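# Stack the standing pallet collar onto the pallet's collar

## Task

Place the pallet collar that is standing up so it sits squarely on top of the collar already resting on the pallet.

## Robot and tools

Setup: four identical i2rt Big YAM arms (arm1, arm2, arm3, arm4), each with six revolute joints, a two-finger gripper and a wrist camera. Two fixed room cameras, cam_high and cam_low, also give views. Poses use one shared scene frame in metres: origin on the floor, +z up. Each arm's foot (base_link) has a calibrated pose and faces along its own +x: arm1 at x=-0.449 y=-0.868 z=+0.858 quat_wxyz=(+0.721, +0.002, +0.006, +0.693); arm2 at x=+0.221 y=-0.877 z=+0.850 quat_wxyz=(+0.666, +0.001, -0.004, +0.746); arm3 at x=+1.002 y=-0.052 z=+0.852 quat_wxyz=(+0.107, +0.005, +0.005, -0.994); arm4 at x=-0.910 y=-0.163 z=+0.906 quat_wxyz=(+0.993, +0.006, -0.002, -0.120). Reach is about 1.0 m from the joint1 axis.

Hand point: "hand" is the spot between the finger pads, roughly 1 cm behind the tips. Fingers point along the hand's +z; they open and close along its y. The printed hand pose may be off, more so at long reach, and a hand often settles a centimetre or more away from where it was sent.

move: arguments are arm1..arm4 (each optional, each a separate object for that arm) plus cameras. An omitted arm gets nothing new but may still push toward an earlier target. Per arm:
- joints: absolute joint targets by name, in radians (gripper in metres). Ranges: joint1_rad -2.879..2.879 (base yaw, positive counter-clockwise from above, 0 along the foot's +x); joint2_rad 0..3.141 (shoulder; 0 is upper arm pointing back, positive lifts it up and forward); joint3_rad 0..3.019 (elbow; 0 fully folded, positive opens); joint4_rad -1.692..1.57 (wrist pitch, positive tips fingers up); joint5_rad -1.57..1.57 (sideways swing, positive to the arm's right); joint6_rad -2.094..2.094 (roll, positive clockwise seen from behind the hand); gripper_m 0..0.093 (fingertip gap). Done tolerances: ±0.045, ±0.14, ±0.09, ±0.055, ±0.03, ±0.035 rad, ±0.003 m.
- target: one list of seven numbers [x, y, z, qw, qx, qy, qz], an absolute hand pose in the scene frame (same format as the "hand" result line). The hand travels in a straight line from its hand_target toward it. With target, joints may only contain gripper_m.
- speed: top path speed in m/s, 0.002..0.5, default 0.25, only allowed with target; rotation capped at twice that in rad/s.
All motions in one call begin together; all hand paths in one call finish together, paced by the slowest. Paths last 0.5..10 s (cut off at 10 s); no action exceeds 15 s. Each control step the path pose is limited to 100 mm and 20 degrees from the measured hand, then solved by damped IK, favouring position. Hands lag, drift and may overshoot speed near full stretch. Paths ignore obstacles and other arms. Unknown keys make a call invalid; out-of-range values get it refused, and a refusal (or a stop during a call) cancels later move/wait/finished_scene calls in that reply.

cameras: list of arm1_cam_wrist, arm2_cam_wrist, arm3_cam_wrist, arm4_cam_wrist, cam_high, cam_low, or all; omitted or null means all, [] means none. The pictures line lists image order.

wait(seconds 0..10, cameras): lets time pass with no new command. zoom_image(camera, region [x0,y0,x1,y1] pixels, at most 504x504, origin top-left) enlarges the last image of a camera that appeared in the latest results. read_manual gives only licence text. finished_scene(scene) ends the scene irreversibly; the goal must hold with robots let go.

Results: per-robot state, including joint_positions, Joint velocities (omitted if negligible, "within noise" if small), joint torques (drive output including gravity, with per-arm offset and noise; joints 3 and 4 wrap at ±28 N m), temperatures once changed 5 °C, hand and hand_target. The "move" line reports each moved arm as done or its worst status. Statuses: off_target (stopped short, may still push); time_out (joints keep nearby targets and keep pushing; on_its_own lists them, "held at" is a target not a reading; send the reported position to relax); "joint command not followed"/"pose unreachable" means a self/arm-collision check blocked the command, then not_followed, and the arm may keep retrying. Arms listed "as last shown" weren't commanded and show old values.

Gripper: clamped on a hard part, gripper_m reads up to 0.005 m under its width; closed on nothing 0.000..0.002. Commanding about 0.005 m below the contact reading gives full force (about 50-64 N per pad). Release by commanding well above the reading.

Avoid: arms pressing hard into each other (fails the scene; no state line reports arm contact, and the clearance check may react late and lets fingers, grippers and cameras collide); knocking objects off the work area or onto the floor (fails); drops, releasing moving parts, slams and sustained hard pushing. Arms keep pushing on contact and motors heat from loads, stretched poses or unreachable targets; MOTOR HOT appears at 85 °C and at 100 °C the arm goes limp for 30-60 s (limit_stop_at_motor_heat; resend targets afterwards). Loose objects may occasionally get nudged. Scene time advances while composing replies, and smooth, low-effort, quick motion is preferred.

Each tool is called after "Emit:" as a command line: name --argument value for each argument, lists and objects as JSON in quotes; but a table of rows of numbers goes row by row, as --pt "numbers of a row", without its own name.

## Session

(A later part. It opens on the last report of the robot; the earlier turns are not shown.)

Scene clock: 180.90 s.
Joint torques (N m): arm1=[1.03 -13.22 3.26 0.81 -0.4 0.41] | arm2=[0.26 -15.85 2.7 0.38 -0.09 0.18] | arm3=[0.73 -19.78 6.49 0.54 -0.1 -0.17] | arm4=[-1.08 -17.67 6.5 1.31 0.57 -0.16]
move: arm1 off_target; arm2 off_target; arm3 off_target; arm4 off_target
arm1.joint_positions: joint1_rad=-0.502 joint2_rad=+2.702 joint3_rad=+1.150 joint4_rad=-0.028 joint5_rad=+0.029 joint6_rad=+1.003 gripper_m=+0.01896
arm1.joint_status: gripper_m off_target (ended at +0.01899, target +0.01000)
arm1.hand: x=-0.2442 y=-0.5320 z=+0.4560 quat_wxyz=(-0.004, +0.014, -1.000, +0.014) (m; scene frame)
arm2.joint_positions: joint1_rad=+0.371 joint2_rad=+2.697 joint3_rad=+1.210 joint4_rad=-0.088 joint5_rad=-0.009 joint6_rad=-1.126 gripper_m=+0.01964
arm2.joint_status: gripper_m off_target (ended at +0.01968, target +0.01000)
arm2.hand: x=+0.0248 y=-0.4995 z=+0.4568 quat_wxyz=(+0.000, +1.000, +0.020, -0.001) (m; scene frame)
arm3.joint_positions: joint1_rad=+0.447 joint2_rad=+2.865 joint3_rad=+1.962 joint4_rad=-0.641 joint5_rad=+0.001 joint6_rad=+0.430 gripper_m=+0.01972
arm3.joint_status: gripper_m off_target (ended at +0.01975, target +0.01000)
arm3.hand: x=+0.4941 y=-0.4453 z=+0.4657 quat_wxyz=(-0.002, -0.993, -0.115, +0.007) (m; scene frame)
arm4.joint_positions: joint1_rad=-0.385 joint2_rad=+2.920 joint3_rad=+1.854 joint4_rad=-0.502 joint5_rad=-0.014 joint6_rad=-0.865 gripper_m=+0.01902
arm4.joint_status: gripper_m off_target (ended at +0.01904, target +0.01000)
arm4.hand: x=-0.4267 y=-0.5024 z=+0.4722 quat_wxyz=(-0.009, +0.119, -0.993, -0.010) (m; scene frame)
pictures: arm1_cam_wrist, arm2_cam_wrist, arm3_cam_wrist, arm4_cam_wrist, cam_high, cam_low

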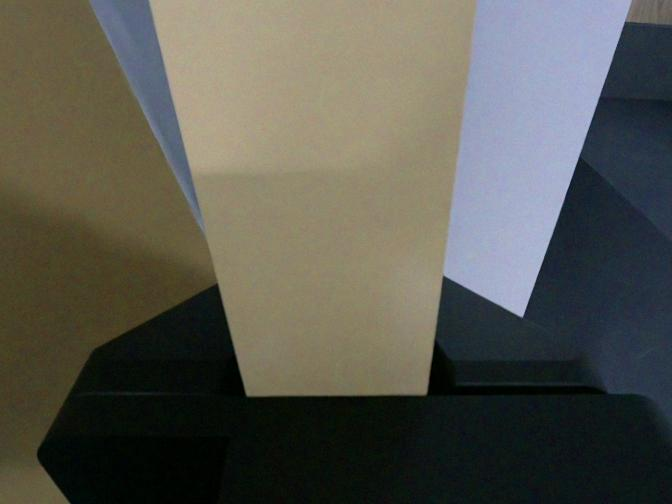

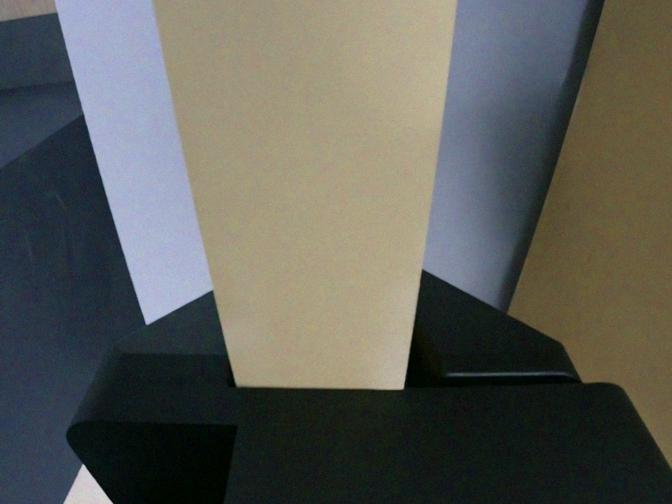

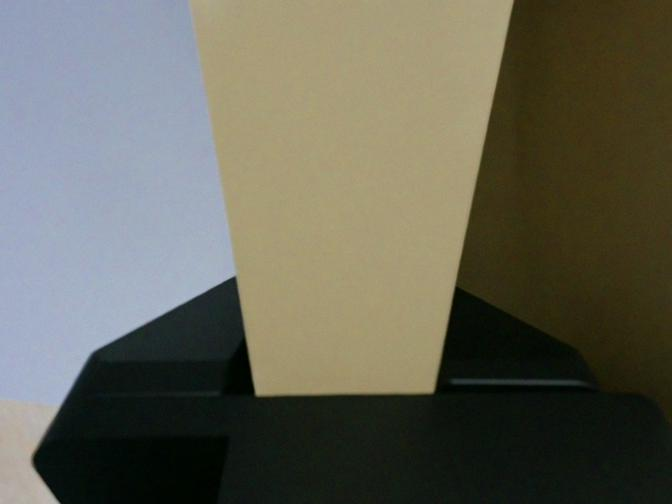

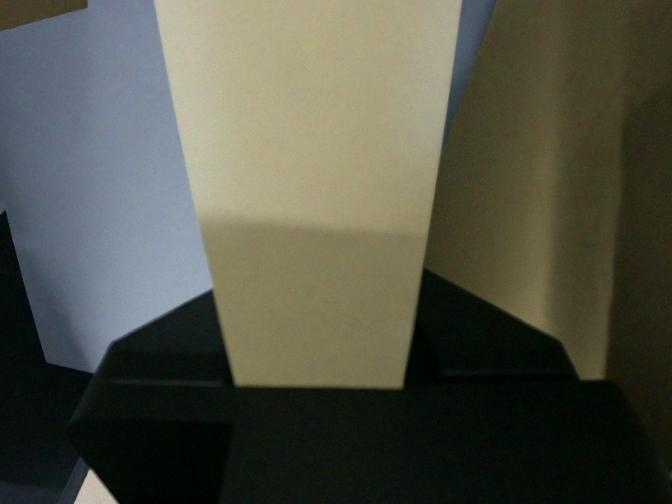

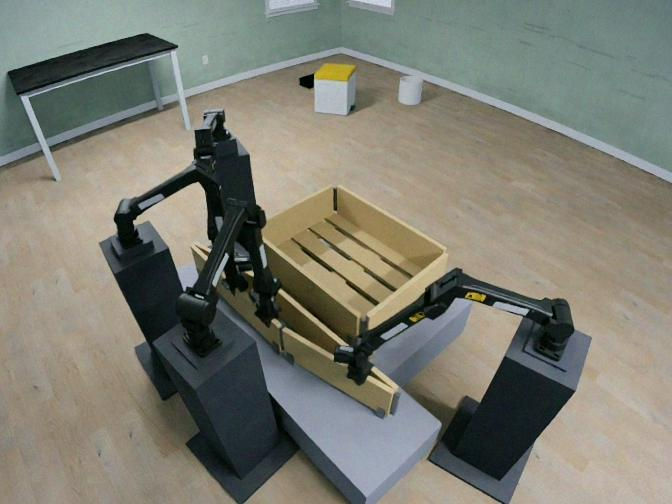

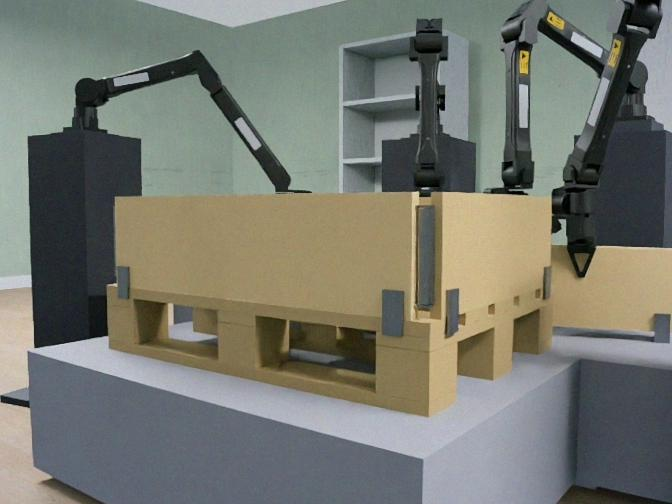

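Emit:
move --arm1 '{"target":[-0.245,-0.530,0.54,0,0,1,0],"speed":0.1}' --arm2 '{"target":[0.025,-0.50,0.54,0,1,0,0],"speed":0.1}' --arm3 '{"target":[0.494,-0.445,0.55,0,0.994,0.113,0],"speed":0.1}' --arm4 '{"target":[-0.43,-0.505,0.55,0,-0.113,0.994,0],"speed":0.1}'

Scene clock: 194.27 s.
Joint torques (N m): arm1=[0.03 -21.83 -2.04 -0.73 -0.69 0.25] | arm2=[-0.38 -24.53 -0.61 -1.18 0.09 -0.01] | arm3=[1.96 -28.63 3.75 -2.33 0.01 0.29] | arm4=[-0.5 -25.47 2.82 -1.16 0.1 -0.01]
Motor temperatures (°C): arm1=[31 42 37 30 33 28 33] | arm2=[32 35 28 32 30 26 30] | arm3=[29 39 41 35 28 27 28] | arm4=[35 34 44 29 29 31 29]
move: arm1 off_target; arm2 off_target; arm3 off_target; arm4 off_target
arm1.joint_positions: joint1_rad=-0.506 joint2_rad=+2.564 joint3_rad=+1.025 joint4_rad=-0.046 joint5_rad=+0.028 joint6_rad=+1.002 gripper_m=+0.01877
arm1.hand: x=-0.2498 y=-0.5442 z=+0.5063 quat_wxyz=(-0.002, +0.012, -1.000, +0.016) (m; scene frame)
arm1.hand_target: x=-0.2439 y=-0.5286 z=+0.5371 quat_wxyz=(-0.003, +0.001, -1.000, -0.004) (m; scene frame)
arm1.hand_status: off_target (0.037 m and 2.4 deg from the pose sent, 0.084 m and 2.3 deg at the start)
arm2.joint_positions: joint1_rad=+0.379 joint2_rad=+2.561 joint3_rad=+1.092 joint4_rad=-0.121 joint5_rad=-0.023 joint6_rad=-1.104 gripper_m=+0.01959
arm2.hand: x=+0.0263 y=-0.5149 z=+0.5071 quat_wxyz=(+0.010, +1.000, +0.013, -0.003) (m; scene frame)
arm2.hand_target: x=+0.0226 y=-0.4991 z=+0.5374 quat_wxyz=(-0.003, +1.000, +0.000, -0.007) (m; scene frame)
arm2.hand_status: off_target (0.036 m and 1.9 deg from the pose sent, 0.083 m and 2.3 deg at the start)
arm3.joint_positions: joint1_rad=+0.437 joint2_rad=+2.759 joint3_rad=+1.855 joint4_rad=-0.613 joint5_rad=-0.005 joint6_rad=+0.394 gripper_m=+0.01976
arm3.hand: x=+0.4905 y=-0.4418 z=+0.5061 quat_wxyz=(-0.011, -0.991, -0.129, +0.017) (m; scene frame)
arm3.hand_target: x=+0.4907 y=-0.4477 z=+0.5468 quat_wxyz=(-0.005, -0.993, -0.114, +0.006) (m; scene frame)
arm3.hand_status: off_target (0.044 m and 2.9 deg from the pose sent, 0.084 m and 0.8 deg at the start)
arm4.joint_positions: joint1_rad=-0.370 joint2_rad=+2.794 joint3_rad=+1.711 joint4_rad=-0.467 joint5_rad=+0.017 joint6_rad=-0.866 gripper_m=+0.01889
arm4.hand: x=-0.4300 y=-0.4960 z=+0.5175 quat_wxyz=(-0.006, +0.128, -0.992, +0.008) (m; scene frame)
arm4.hand_target: x=-0.4278 y=-0.5078 z=+0.5480 quat_wxyz=(-0.003, +0.116, -0.993, +0.007) (m; scene frame)
arm4.hand_status: off_target (0.034 m and 2.0 deg from the pose sent, 0.078 m and 1.7 deg at the start)
pictures: arm1_cam_wrist, arm2_cam_wrist, arm3_cam_wrist, arm4_cam_wrist, cam_high, cam_low

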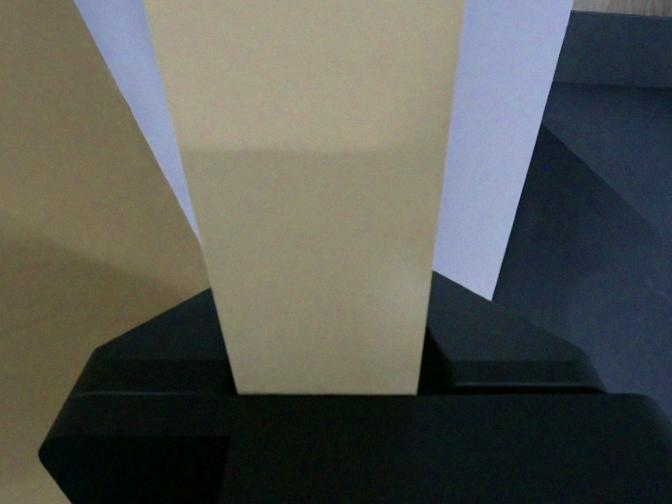

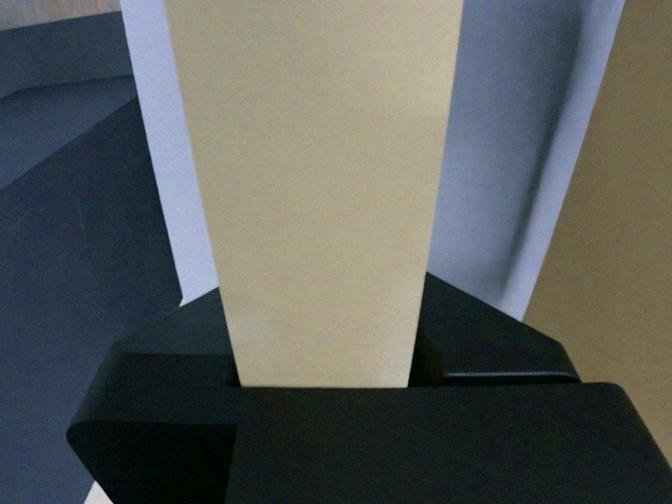

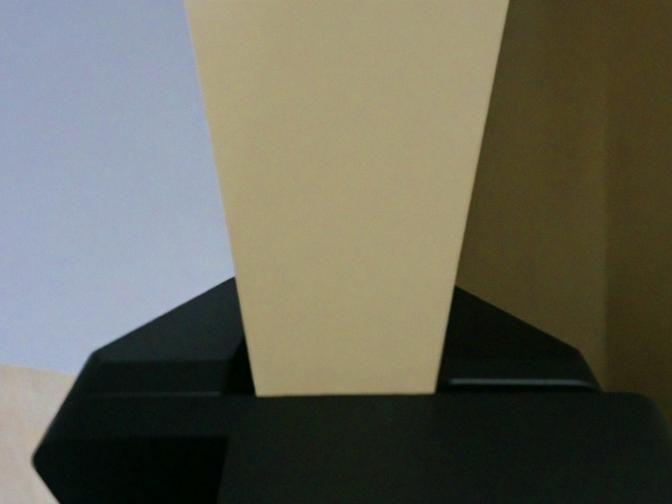

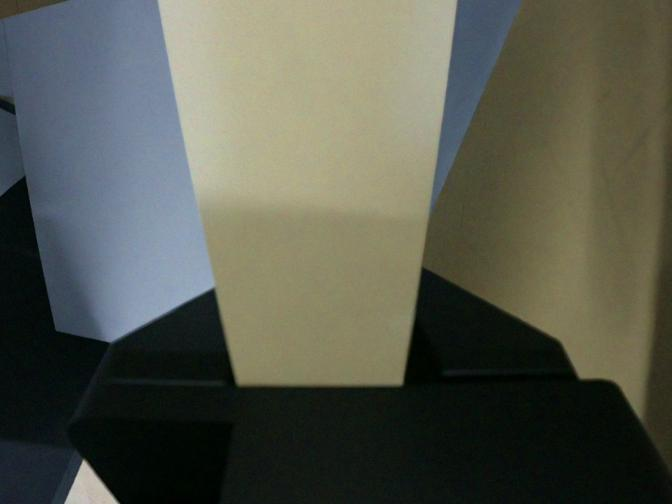

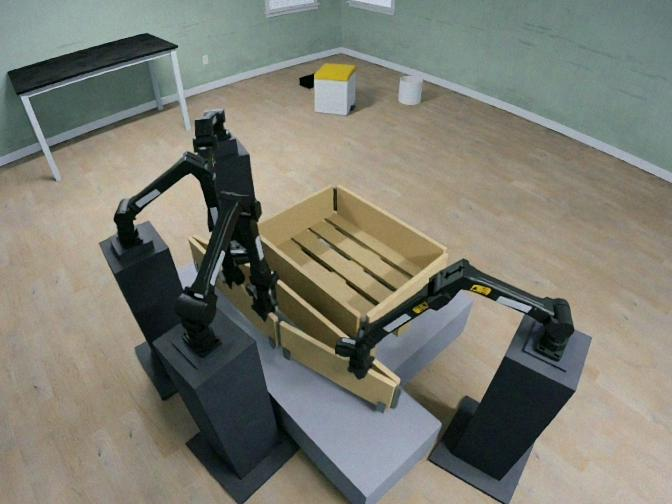

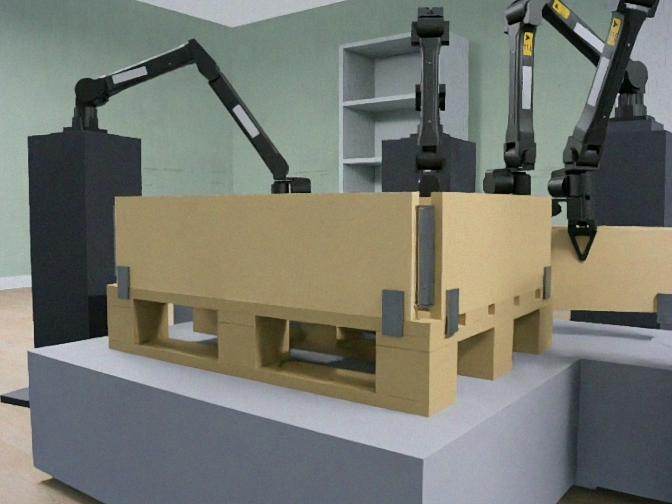

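Emit:
move --arm1 '{"target":[-0.24,-0.52,0.90,0,0,1,0],"speed":0.12}' --arm2 '{"target":[0.025,-0.49,0.90,0,1,0,0],"speed":0.12}' --arm3 '{"target":[0.494,-0.447,0.915,0,0.994,0.113,0],"speed":0.12}' --arm4 '{"target":[-0.43,-0.507,0.91,0,-0.113,0.994,0],"speed":0.12}'

Scene clock: 201.20 s.
Joint torques (N m): arm1=[0.67 -16.85 14.05 -3.4 -0.69 0.39] | arm2=[-1.38 -18.32 13.04 -3.14 0.75 0.06] | arm3=[1.73 -26.4 12.83 -4.01 0.16 0.06] | arm4=[-0.15 -23.18 12.56 -2.96 -0.19 -0.01]
move: arm1 off_target; arm2 off_target; arm3 off_target; arm4 off_target
arm1.joint_positions: joint1_rad=-0.507 joint2_rad=+1.636 joint3_rad=+0.884 joint4_rad=-0.864 joint5_rad=+0.028 joint6_rad=+0.995 gripper_m=+0.01874
arm1.hand: x=-0.2469 y=-0.5445 z=+0.8511 quat_wxyz=(+0.006, +0.015, -0.999, +0.029) (m; scene frame)
arm1.hand_target: x=-0.2403 y=-0.5216 z=+0.8977 quat_wxyz=(-0.001, +0.001, -1.000, -0.002) (m; scene frame)
arm1.hand_status: off_target (0.055 m and 3.8 deg from the pose sent, 0.395 m and 2.4 deg at the start)
arm2.joint_positions: joint1_rad=+0.376 joint2_rad=+1.687 joint3_rad=+0.981 joint4_rad=-0.904 joint5_rad=-0.027 joint6_rad=-1.129 gripper_m=+0.01966
arm2.hand: x=+0.0228 y=-0.5129 z=+0.8569 quat_wxyz=(+0.020, +1.000, +0.024, -0.001) (m; scene frame)
arm2.hand_target: x=+0.0253 y=-0.4911 z=+0.8986 quat_wxyz=(-0.002, +1.000, +0.000, -0.001) (m; scene frame)
arm2.hand_status: off_target (0.049 m and 3.5 deg from the pose sent, 0.394 m and 1.9 deg at the start)
arm3.joint_positions: joint1_rad=+0.440 joint2_rad=+2.162 joint3_rad=+1.750 joint4_rad=-1.137 joint5_rad=-0.008 joint6_rad=+0.429 gripper_m=+0.01981
arm3.hand: x=+0.4914 y=-0.4456 z=+0.8513 quat_wxyz=(-0.004, -0.994, -0.113, +0.003) (m; scene frame)
arm3.hand_target: x=+0.4941 y=-0.4468 z=+0.9120 quat_wxyz=(-0.002, -0.994, -0.109, +0.003) (m; scene frame)
arm3.hand_status: off_target (0.064 m and 0.6 deg from the pose sent, 0.409 m and 2.9 deg at the start)
arm4.joint_positions: joint1_rad=-0.371 joint2_rad=+2.094 joint3_rad=+1.479 joint4_rad=-0.955 joint5_rad=+0.022 joint6_rad=-0.855 gripper_m=+0.01922
arm4.hand: x=-0.4352 y=-0.5001 z=+0.8638 quat_wxyz=(+0.003, +0.122, -0.993, +0.003) (m; scene frame)
arm4.hand_target: x=-0.4310 y=-0.5072 z=+0.9085 quat_wxyz=(-0.001, +0.114, -0.994, +0.003) (m; scene frame)
arm4.hand_status: off_target (0.047 m and 1.1 deg from the pose sent, 0.393 m and 2.0 deg at the start)
pictures: arm1_cam_wrist, arm2_cam_wrist, arm3_cam_wrist, arm4_cam_wrist, cam_high, cam_low

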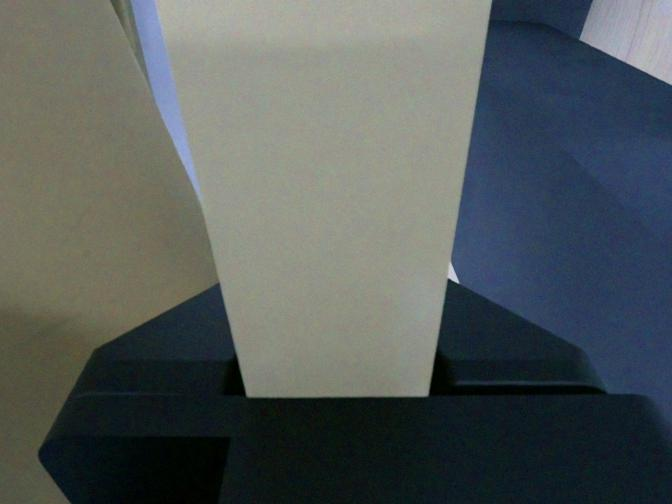

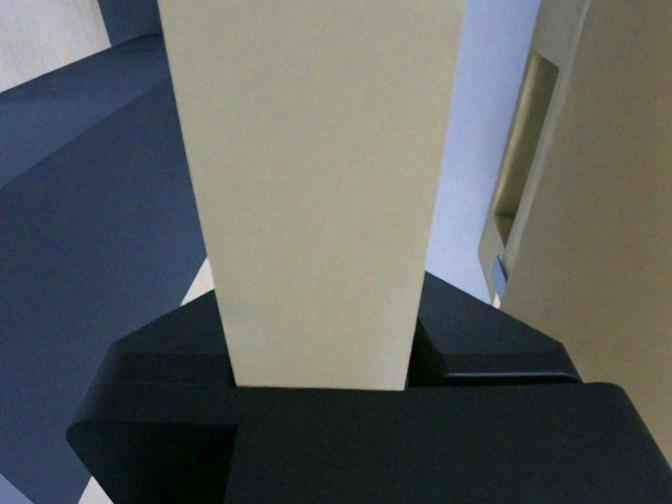

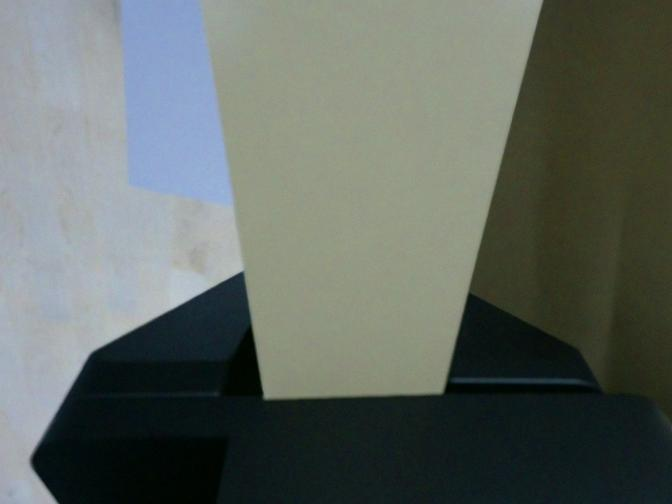

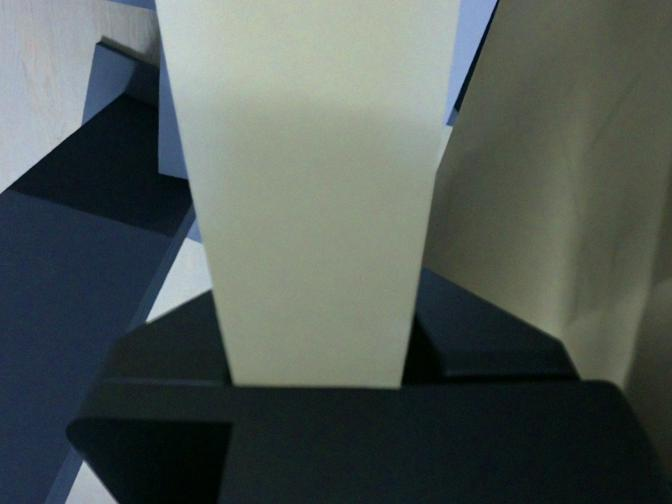

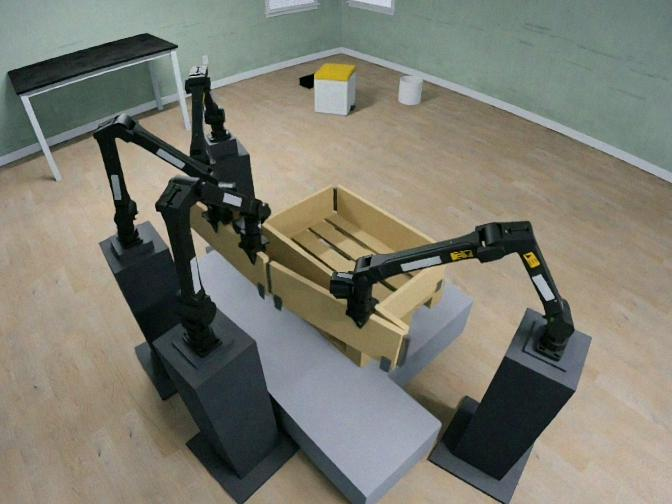

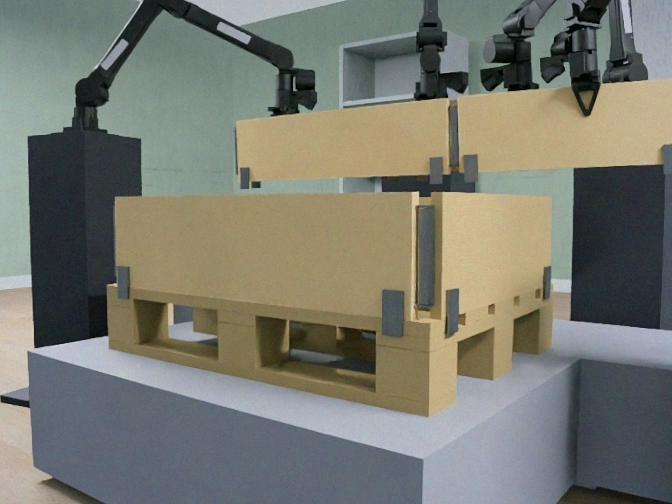

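Emit:
move --arm1 '{"target":[-0.24,-0.522,0.945,0,0,1,0],"speed":0.1}' --arm2 '{"target":[0.025,-0.492,0.94,0,1,0,0],"speed":0.1}' --arm3 '{"target":[0.494,-0.447,0.965,0,0.994,0.113,0],"speed":0.1}' --arm4 '{"target":[-0.43,-0.507,0.955,0,-0.113,0.994,0],"speed":0.1}' --cameras '[]'

Emit:
move --arm1 '{"target":[-0.178,-0.465,0.945,0,0,1,0],"speed":0.1}' --arm2 '{"target":[0.087,-0.455,0.94,0,1,0,0],"speed":0.1}' --arm3 '{"target":[0.497,-0.281,0.965,0,0.954,0.301,0],"speed":0.1}' --arm4 '{"target":[-0.408,-0.36,0.955,0,-0.301,0.954,0],"speed":0.1}'

Scene clock: 213.30 s.
move: arm1 off_target; arm2 off_target; arm3 off_target; arm4 off_target
arm1.hand_status: off_target (0.059 m and 4.0 deg from the pose sent, 0.097 m and 3.8 deg at the start)
arm2.hand_status: off_target (0.049 m and 3.7 deg from the pose sent, 0.086 m and 3.5 deg at the start)
arm3.hand_status: off_target (0.075 m and 0.9 deg from the pose sent, 0.114 m and 0.6 deg at the start)
arm4.hand_status: off_target (0.051 m and 1.1 deg from the pose sent, 0.092 m and 1.1 deg at the start)
pictures: none

Scene clock: 216.10 s.
Joint torques (N m): arm1=[0.38 -16.44 16.53 -2.04 -0.78 0.07] | arm2=[-0.32 -16.32 13.68 -2 0.78 -0.22] | arm3=[0.15 -26.64 9.92 -1.84 0.26 -0.47] | arm4=[1.2 -23.06 9.54 -1.78 -0.76 -0.34]
move: arm1 off_target; arm2 off_target; arm3 off_target; arm4 off_target
arm1.joint_positions: joint1_rad=-0.554 joint2_rad=+1.719 joint3_rad=+1.168 joint4_rad=-1.079 joint5_rad=+0.031 joint6_rad=+0.977 gripper_m=+0.01873
arm1.hand: x=-0.1897 y=-0.4930 z=+0.9027 quat_wxyz=(+0.009, +0.001, -0.999, +0.035) (m; scene frame)
arm1.hand_target: x=-0.1795 y=-0.4678 z=+0.9451 quat_wxyz=(-0.001, +0.000, -1.000, +0.000) (m; scene frame)
arm1.hand_status: off_target (0.052 m and 4.2 deg from the pose sent, 0.119 m and 4.0 deg at the start)
arm2.joint_positions: joint1_rad=+0.201 joint2_rad=+1.630 joint3_rad=+1.065 joint4_rad=-1.052 joint5_rad=-0.027 joint6_rad=-1.261 gripper_m=+0.01972
arm2.hand: x=+0.0865 y=-0.4760 z=+0.9062 quat_wxyz=(+0.023, +1.000, +0.002, -0.004) (m; scene frame)
arm2.hand_target: x=+0.0874 y=-0.4564 z=+0.9395 quat_wxyz=(-0.001, +1.000, +0.000, +0.000) (m; scene frame)
arm2.hand_status: off_target (0.040 m and 2.7 deg from the pose sent, 0.098 m and 3.7 deg at the start)
arm3.joint_positions: joint1_rad=+0.224 joint2_rad=+1.936 joint3_rad=+1.494 joint4_rad=-1.186 joint5_rad=-0.011 joint6_rad=-0.145 gripper_m=+0.01997
arm3.hand: x=+0.5033 y=-0.2884 z=+0.8957 quat_wxyz=(+0.003, -0.957, -0.287, -0.035) (m; scene frame)
arm3.hand_target: x=+0.4981 y=-0.2808 z=+0.9605 quat_wxyz=(+0.001, -0.954, -0.299, +0.001) (m; scene frame)
arm3.hand_status: off_target (0.070 m and 4.3 deg from the pose sent, 0.181 m and 22.0 deg at the start)
arm4.joint_positions: joint1_rad=-0.137 joint2_rad=+1.949 joint3_rad=+1.375 joint4_rad=-1.021 joint5_rad=+0.033 joint6_rad=-0.946 gripper_m=+0.01975
arm4.hand: x=-0.4104 y=-0.3673 z=+0.9112 quat_wxyz=(+0.015, +0.281, -0.960, +0.000) (m; scene frame)
arm4.hand_target: x=-0.4082 y=-0.3601 z=+0.9527 quat_wxyz=(-0.001, +0.297, -0.955, +0.000) (m; scene frame)
arm4.hand_status: off_target (0.045 m and 2.9 deg from the pose sent, 0.152 m and 21.1 deg at the start)
pictures: arm1_cam_wrist, arm2_cam_wrist, arm3_cam_wrist, arm4_cam_wrist, cam_high, cam_low

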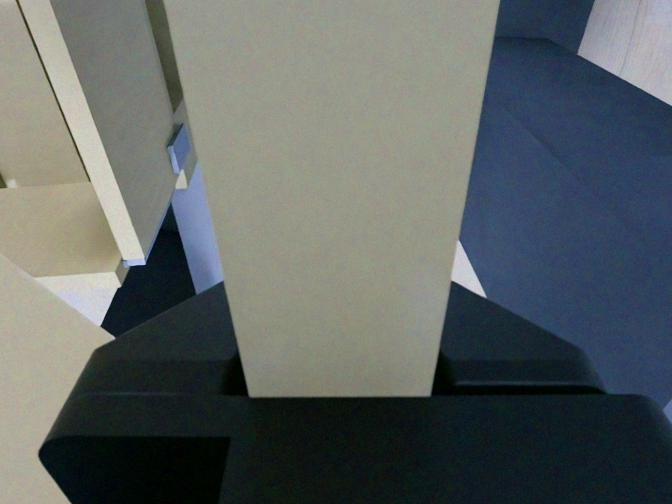

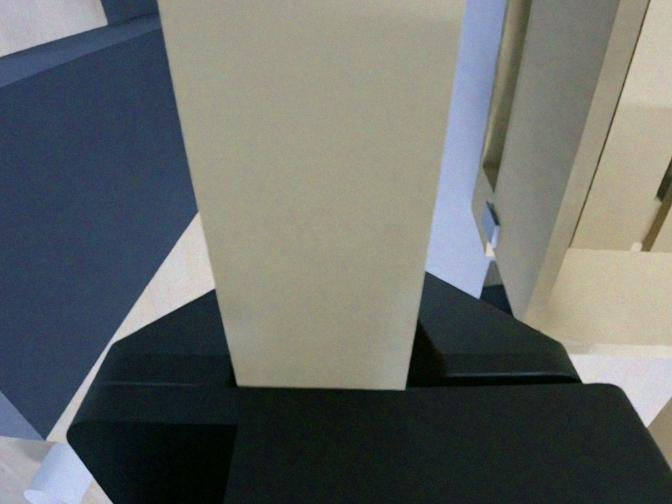

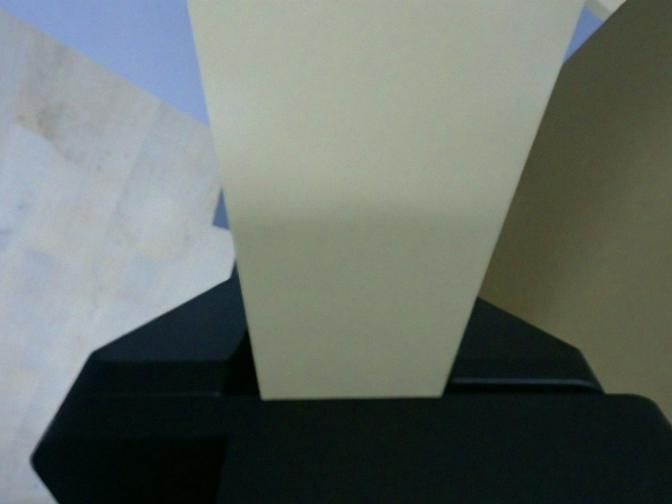

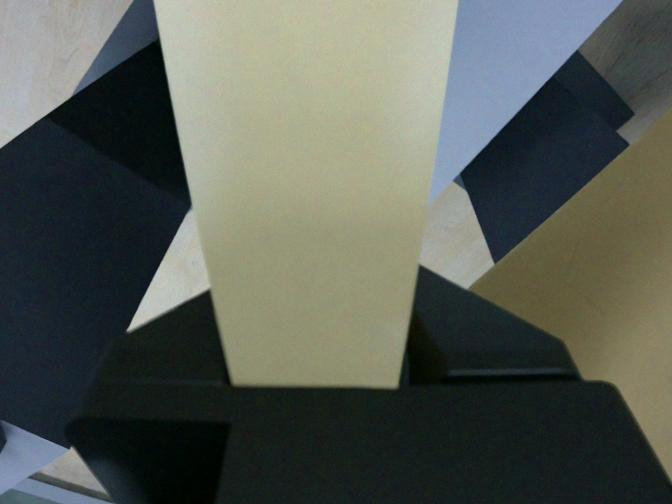

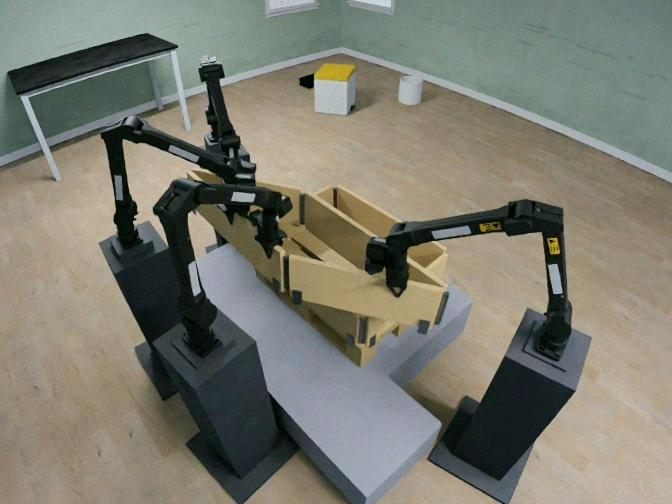

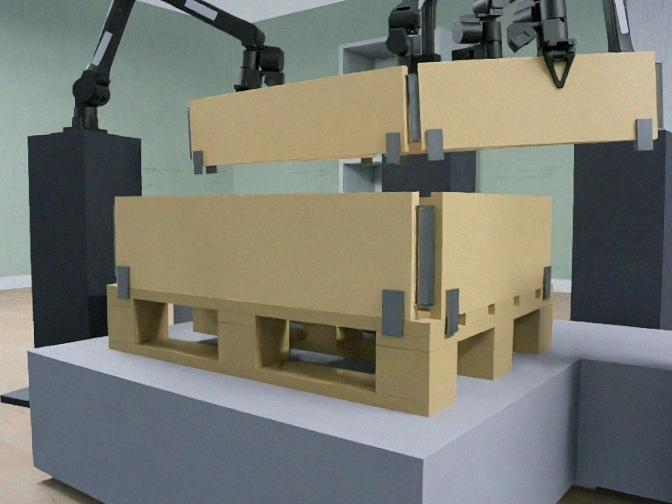

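Emit:
move --arm1 '{"target":[-0.055,-0.364,0.95,0,0,1,0],"speed":0.1}' --arm2 '{"target":[0.206,-0.37,0.94,0,1,0,0],"speed":0.1}' --arm3 '{"target":[0.482,-0.075,0.985,0,0.857,0.515,0],"speed":0.1}' --arm4 '{"target":[-0.369,-0.168,0.955,0,-0.515,0.857,0],"speed":0.1}'

Scene clock: 231.20 s.
Joint torques (N m): arm1=[-0.91 -20.25 18.99 -1.28 -1.05 -0.37] | arm2=[-0.26 -18.37 12.75 -1.06 0.02 -0.5] | arm3=[0.62 -27.69 11.33 -2.59 -0.47 -0.61] | arm4=[0.73 -23.3 10.78 -2.21 -1.34 -0.67]
Motor temperatures (°C): arm1=[30 43 46 30 34 27 33] | arm2=[32 35 33 32 31 26 31] | arm3=[28 42 46 35 28 27 29] | arm4=[35 36 46 29 29 31 30]
Heat: arm1: hottest joint3_rad 46 °C; arm2: hottest joint2_rad 35 °C; arm3: hottest joint3_rad 46 °C; arm4: hottest joint3_rad 46 °C.
move: arm1 off_target; arm2 off_target; arm3 off_target; arm4 off_target
arm1.joint_positions: joint1_rad=-0.610 joint2_rad=+2.068 joint3_rad=+1.729 joint4_rad=-1.297 joint5_rad=+0.040 joint6_rad=+0.957 gripper_m=+0.01865
arm1.hand: x=-0.0771 y=-0.3890 z=+0.9094 quat_wxyz=(+0.009, -0.016, -0.999, +0.041) (m; scene frame)
arm1.hand_target: x=-0.0570 y=-0.3673 z=+0.9511 quat_wxyz=(-0.003, -0.005, -1.000, -0.001) (m; scene frame)
arm1.hand_status: off_target (0.053 m and 5.1 deg from the pose sent, 0.192 m and 4.2 deg at the start)
arm2.joint_positions: joint1_rad=-0.076 joint2_rad=+1.776 joint3_rad=+1.283 joint4_rad=-1.126 joint5_rad=+0.003 joint6_rad=-1.497 gripper_m=+0.01951
arm2.hand: x=+0.2043 y=-0.3871 z=+0.9142 quat_wxyz=(+0.020, +1.000, -0.018, +0.005) (m; scene frame)
arm2.hand_target: x=+0.2079 y=-0.3707 z=+0.9402 quat_wxyz=(-0.002, +1.000, -0.005, +0.006) (m; scene frame)
arm2.hand_status: off_target (0.031 m and 3.2 deg from the pose sent, 0.163 m and 2.7 deg at the start)
arm3.joint_positions: joint1_rad=-0.166 joint2_rad=+1.864 joint3_rad=+1.377 joint4_rad=-1.170 joint5_rad=+0.016 joint6_rad=-0.988 gripper_m=+0.01997
arm3.hand: x=+0.4897 y=-0.0741 z=+0.8969 quat_wxyz=(-0.010, -0.868, -0.495, -0.048) (m; scene frame)
arm3.hand_target: x=+0.4842 y=-0.0725 z=+0.9784 quat_wxyz=(+0.009, -0.857, -0.515, -0.002) (m; scene frame)
arm3.hand_status: off_target (0.088 m and 6.2 deg from the pose sent, 0.232 m and 28.9 deg at the start)
arm4.joint_positions: joint1_rad=+0.234 joint2_rad=+1.959 joint3_rad=+1.364 joint4_rad=-1.002 joint5_rad=+0.046 joint6_rad=-1.026 gripper_m=+0.01957
arm4.hand: x=-0.3721 y=-0.1747 z=+0.9053 quat_wxyz=(+0.017, +0.488, -0.873, +0.010) (m; scene frame)
arm4.hand_target: x=-0.3688 y=-0.1675 z=+0.9527 quat_wxyz=(-0.003, +0.515, -0.857, +0.002) (m; scene frame)
arm4.hand_status: off_target (0.050 m and 4.2 deg from the pose sent, 0.208 m and 29.4 deg at the start)
pictures: arm1_cam_wrist, arm2_cam_wrist, arm3_cam_wrist, arm4_cam_wrist, cam_high, cam_low

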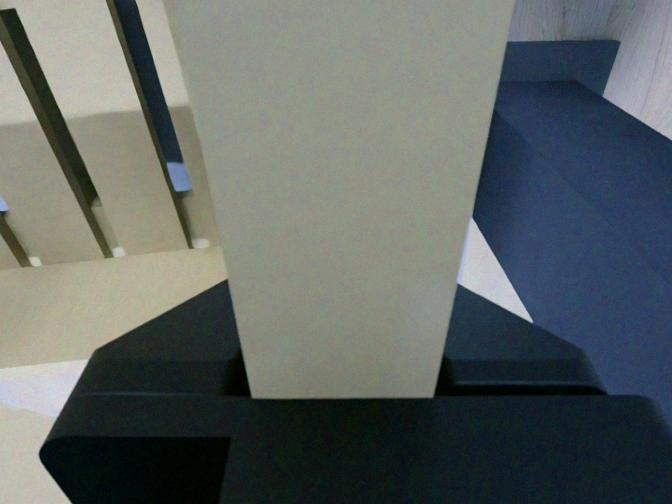

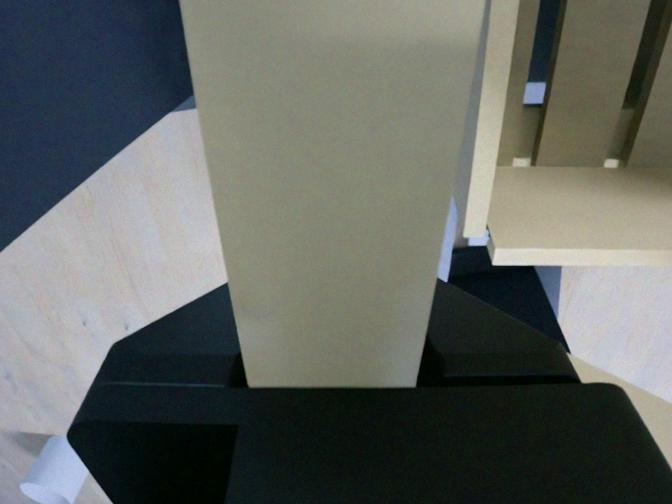

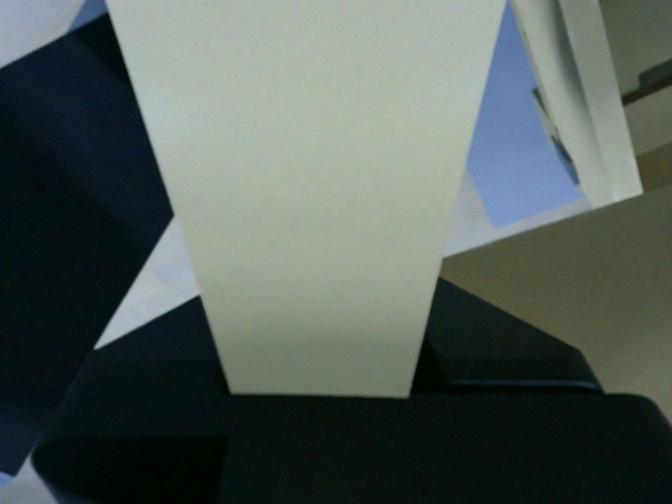

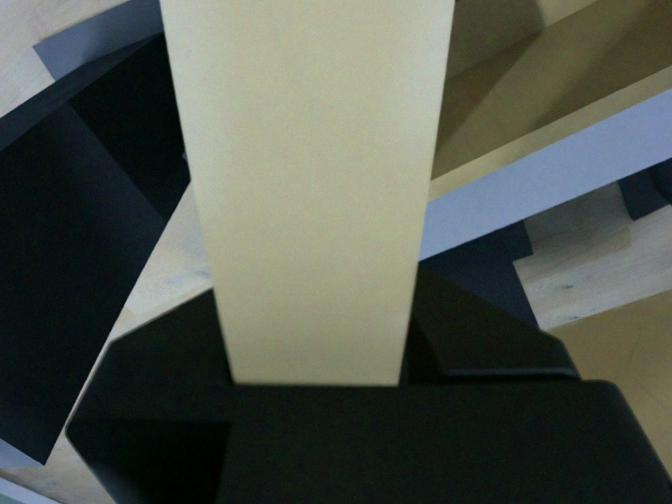

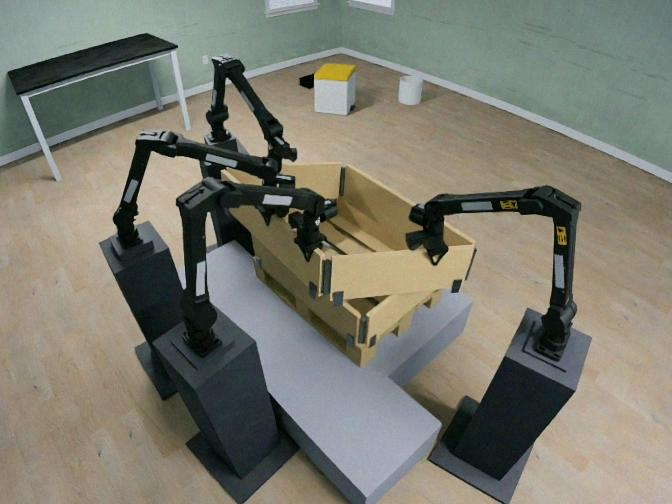

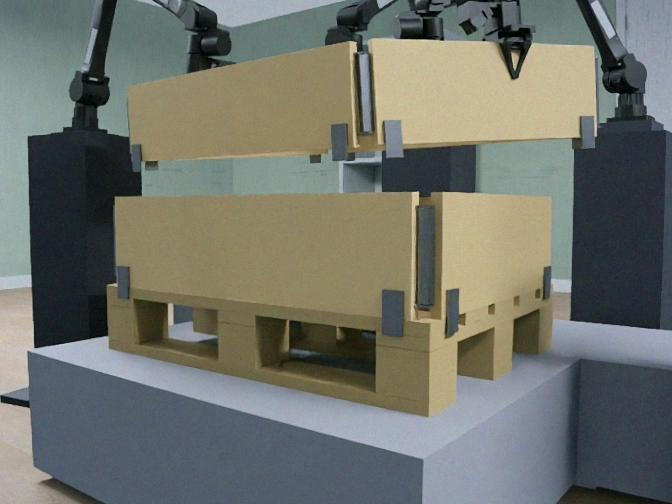

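Emit:
move --arm1 '{"target":[0.043,-0.276,0.955,0,0,1,0],"speed":0.1}' --arm2 '{"target":[0.299,-0.281,0.945,0,1,0,0],"speed":0.1}' --arm3 '{"target":[0.400,0.062,0.99,0,0.707,0.707,0],"speed":0.1}' --arm4 '{"target":[-0.387,-0.050,0.955,0,-0.707,0.707,0],"speed":0.1}'

Scene clock: 240.23 s.
Joint torques (N m): arm1=[-0.79 -24.88 21.11 -0.28 -1.55 -0.37] | arm2=[0.79 -22.01 13.7 -0.69 -0.58 -0.42] | arm3=[1.73 -28.92 14.68 -4.82 -1.47 -0.44] | arm4=[1.03 -25.11 9.09 -2.7 -1.37 -0.6]
move: arm1 off_target; arm2 off_target; arm3 off_target; arm4 off_target
arm1.joint_positions: joint1_rad=-0.641 joint2_rad=+2.545 joint3_rad=+2.597 joint4_rad=-1.691 joint5_rad=+0.055 joint6_rad=+0.916 gripper_m=+0.01864
arm1.hand: x=+0.0227 y=-0.3003 z=+0.9114 quat_wxyz=(+0.005, -0.011, -0.999, +0.046) (m; scene frame)
arm1.hand_target: x=+0.0378 y=-0.2829 z=+0.9559 quat_wxyz=(-0.013, +0.001, -1.000, -0.012) (m; scene frame)
arm1.hand_status: off_target (0.054 m and 5.5 deg from the pose sent, 0.171 m and 5.1 deg at the start; a joint's target at an end of its range on 21 of 97 steps)
arm2.joint_positions: joint1_rad=-0.250 joint2_rad=+1.997 joint3_rad=+1.627 joint4_rad=-1.263 joint5_rad=+0.011 joint6_rad=-1.675 gripper_m=+0.01950
arm2.hand: x=+0.3031 y=-0.3015 z=+0.9182 quat_wxyz=(+0.027, +0.999, -0.016, +0.004) (m; scene frame)
arm2.hand_target: x=+0.2995 y=-0.2826 z=+0.9453 quat_wxyz=(+0.000, +1.000, +0.000, +0.002) (m; scene frame)
arm2.hand_status: off_target (0.034 m and 3.7 deg from the pose sent, 0.146 m and 3.2 deg at the start)
arm3.joint_positions: joint1_rad=-0.414 joint2_rad=+2.070 joint3_rad=+1.695 joint4_rad=-1.222 joint5_rad=+0.029 joint6_rad=-1.728 gripper_m=+0.02013
arm3.hand: x=+0.4035 y=+0.0735 z=+0.8928 quat_wxyz=(-0.002, -0.721, -0.692, -0.026) (m; scene frame)
arm3.hand_target: x=+0.4025 y=+0.0629 z=+0.9839 quat_wxyz=(+0.006, -0.707, -0.707, +0.001) (m; scene frame)
arm3.hand_status: off_target (0.098 m and 3.8 deg from the pose sent, 0.188 m and 31.1 deg at the start)
arm4.joint_positions: joint1_rad=+0.449 joint2_rad=+1.978 joint3_rad=+1.364 joint4_rad=-0.979 joint5_rad=+0.045 joint6_rad=-1.302 gripper_m=+0.01928
arm4.hand: x=-0.3791 y=-0.0586 z=+0.8967 quat_wxyz=(+0.015, +0.686, -0.728, +0.011) (m; scene frame)
arm4.hand_target: x=-0.3860 y=-0.0499 z=+0.9506 quat_wxyz=(-0.003, +0.707, -0.708, +0.001) (m; scene frame)
arm4.hand_status: off_target (0.059 m and 4.0 deg from the pose sent, 0.135 m and 31.6 deg at the start)
pictures: arm1_cam_wrist, arm2_cam_wrist, arm3_cam_wrist, arm4_cam_wrist, cam_high, cam_low

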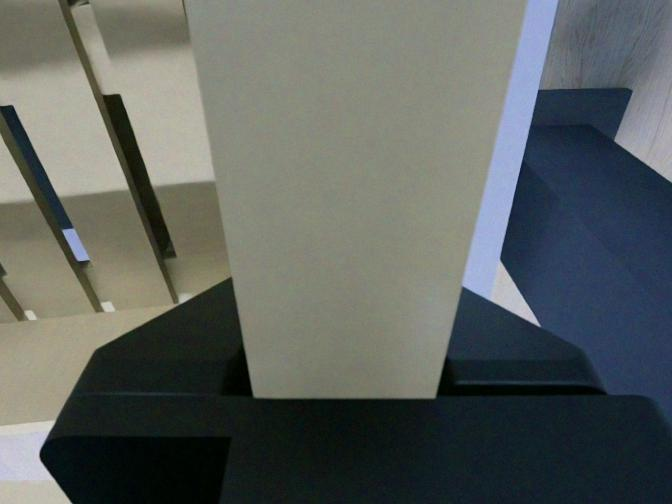

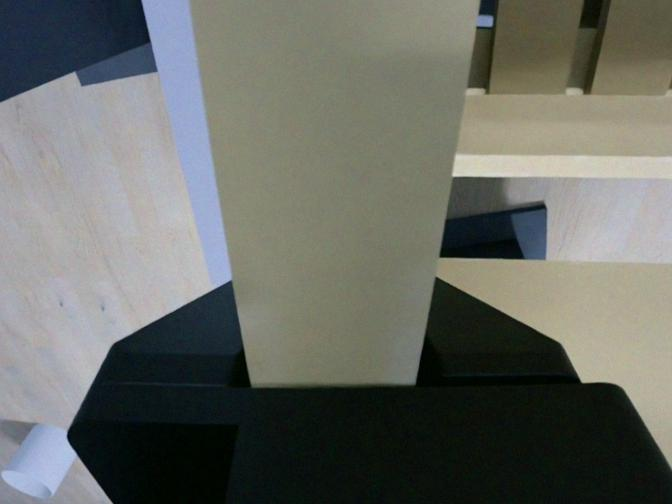

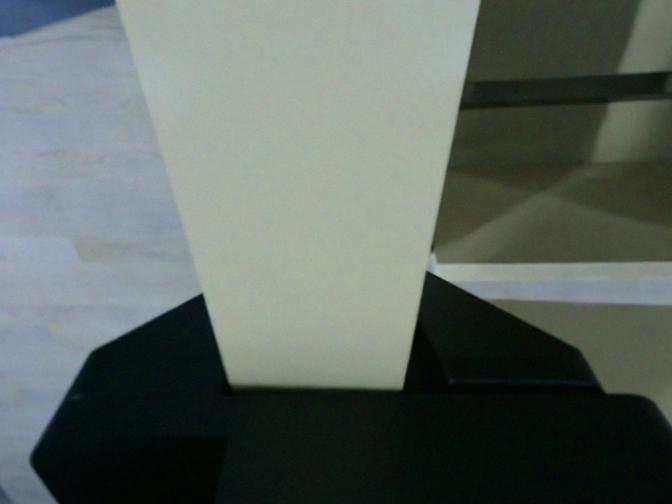

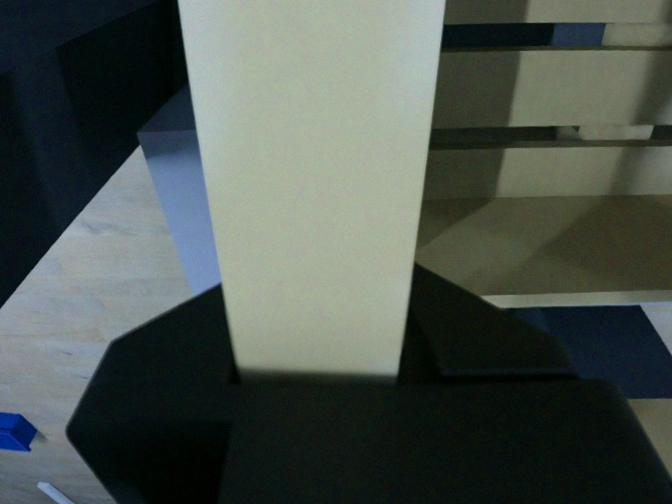

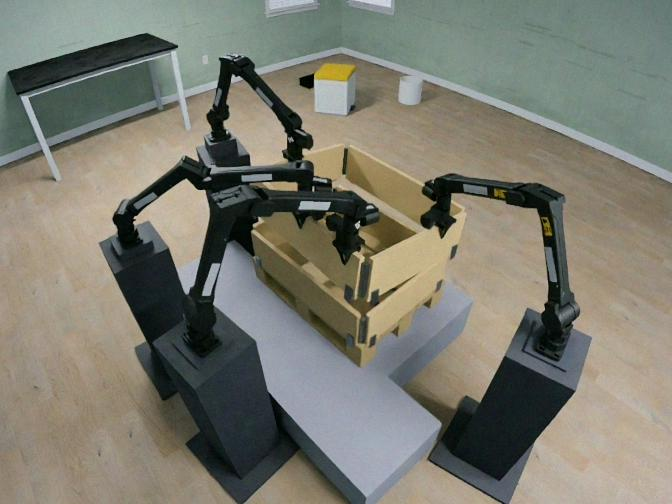

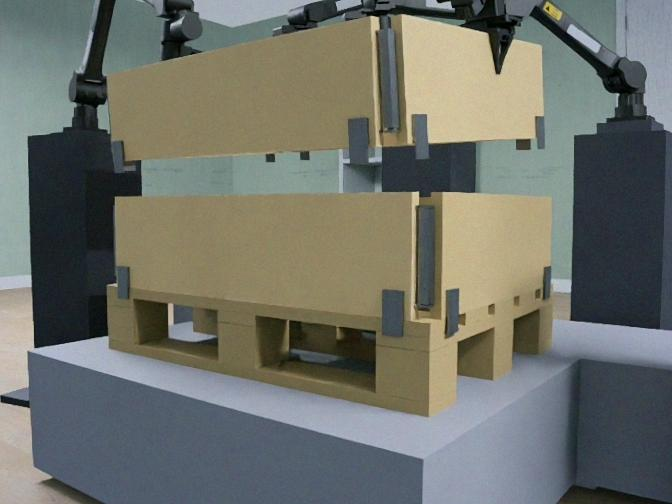

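Emit:
zoom_image --camera "arm1_cam_wrist" --region '[0, 180, 260, 504]'

Emit:
zoom_image --camera "arm3_cam_wrist" --region '[400, 50, 672, 450]'

Emit:
zoom_image --camera "arm4_cam_wrist" --region '[380, 100, 672, 504]'

Emit:
zoom_image --camera "cam_low" --region '[90, 0, 590, 350]'

Emit:
zoom_image --camera "cam_high" --region '[220, 130, 490, 380]'

Scaled by 1.556 from the camera's 672x504 image, which has a finer 960x720 frame.

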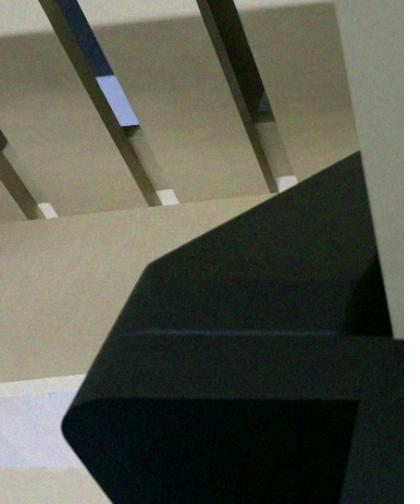

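Scaled by 1.260 from the camera's 672x504 image, which has a finer 960x720 frame.

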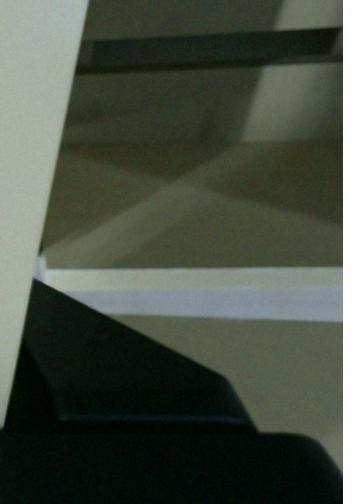

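Scaled by 1.248 from the camera's 672x504 image, which has a finer 960x720 frame.

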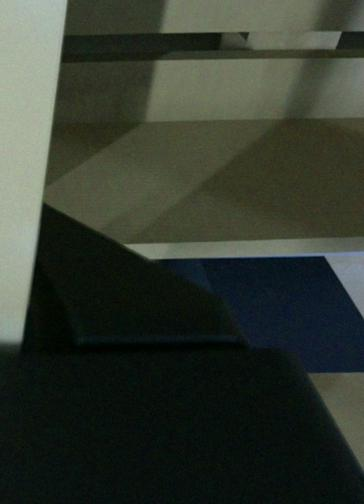

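Scaled by 1.008 from the camera's 672x504 image, which has a finer 960x720 frame.

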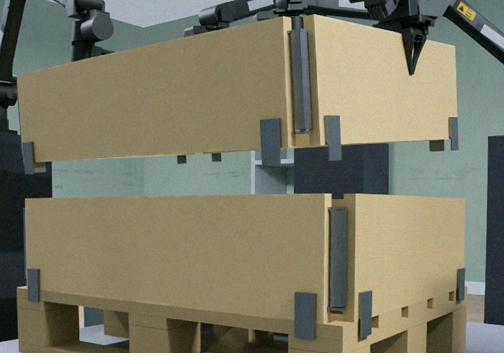

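Scaled by 1.867 from the camera's 672x504 image, which has a finer 960x720 frame.

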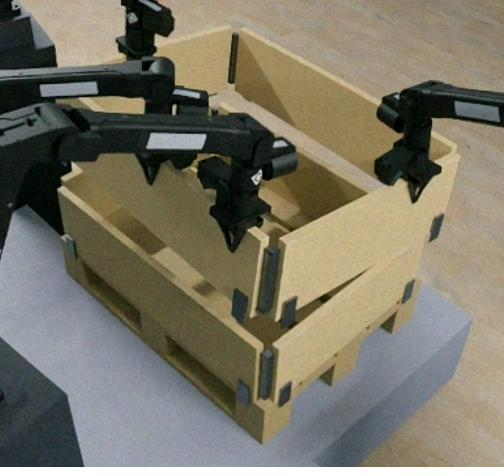

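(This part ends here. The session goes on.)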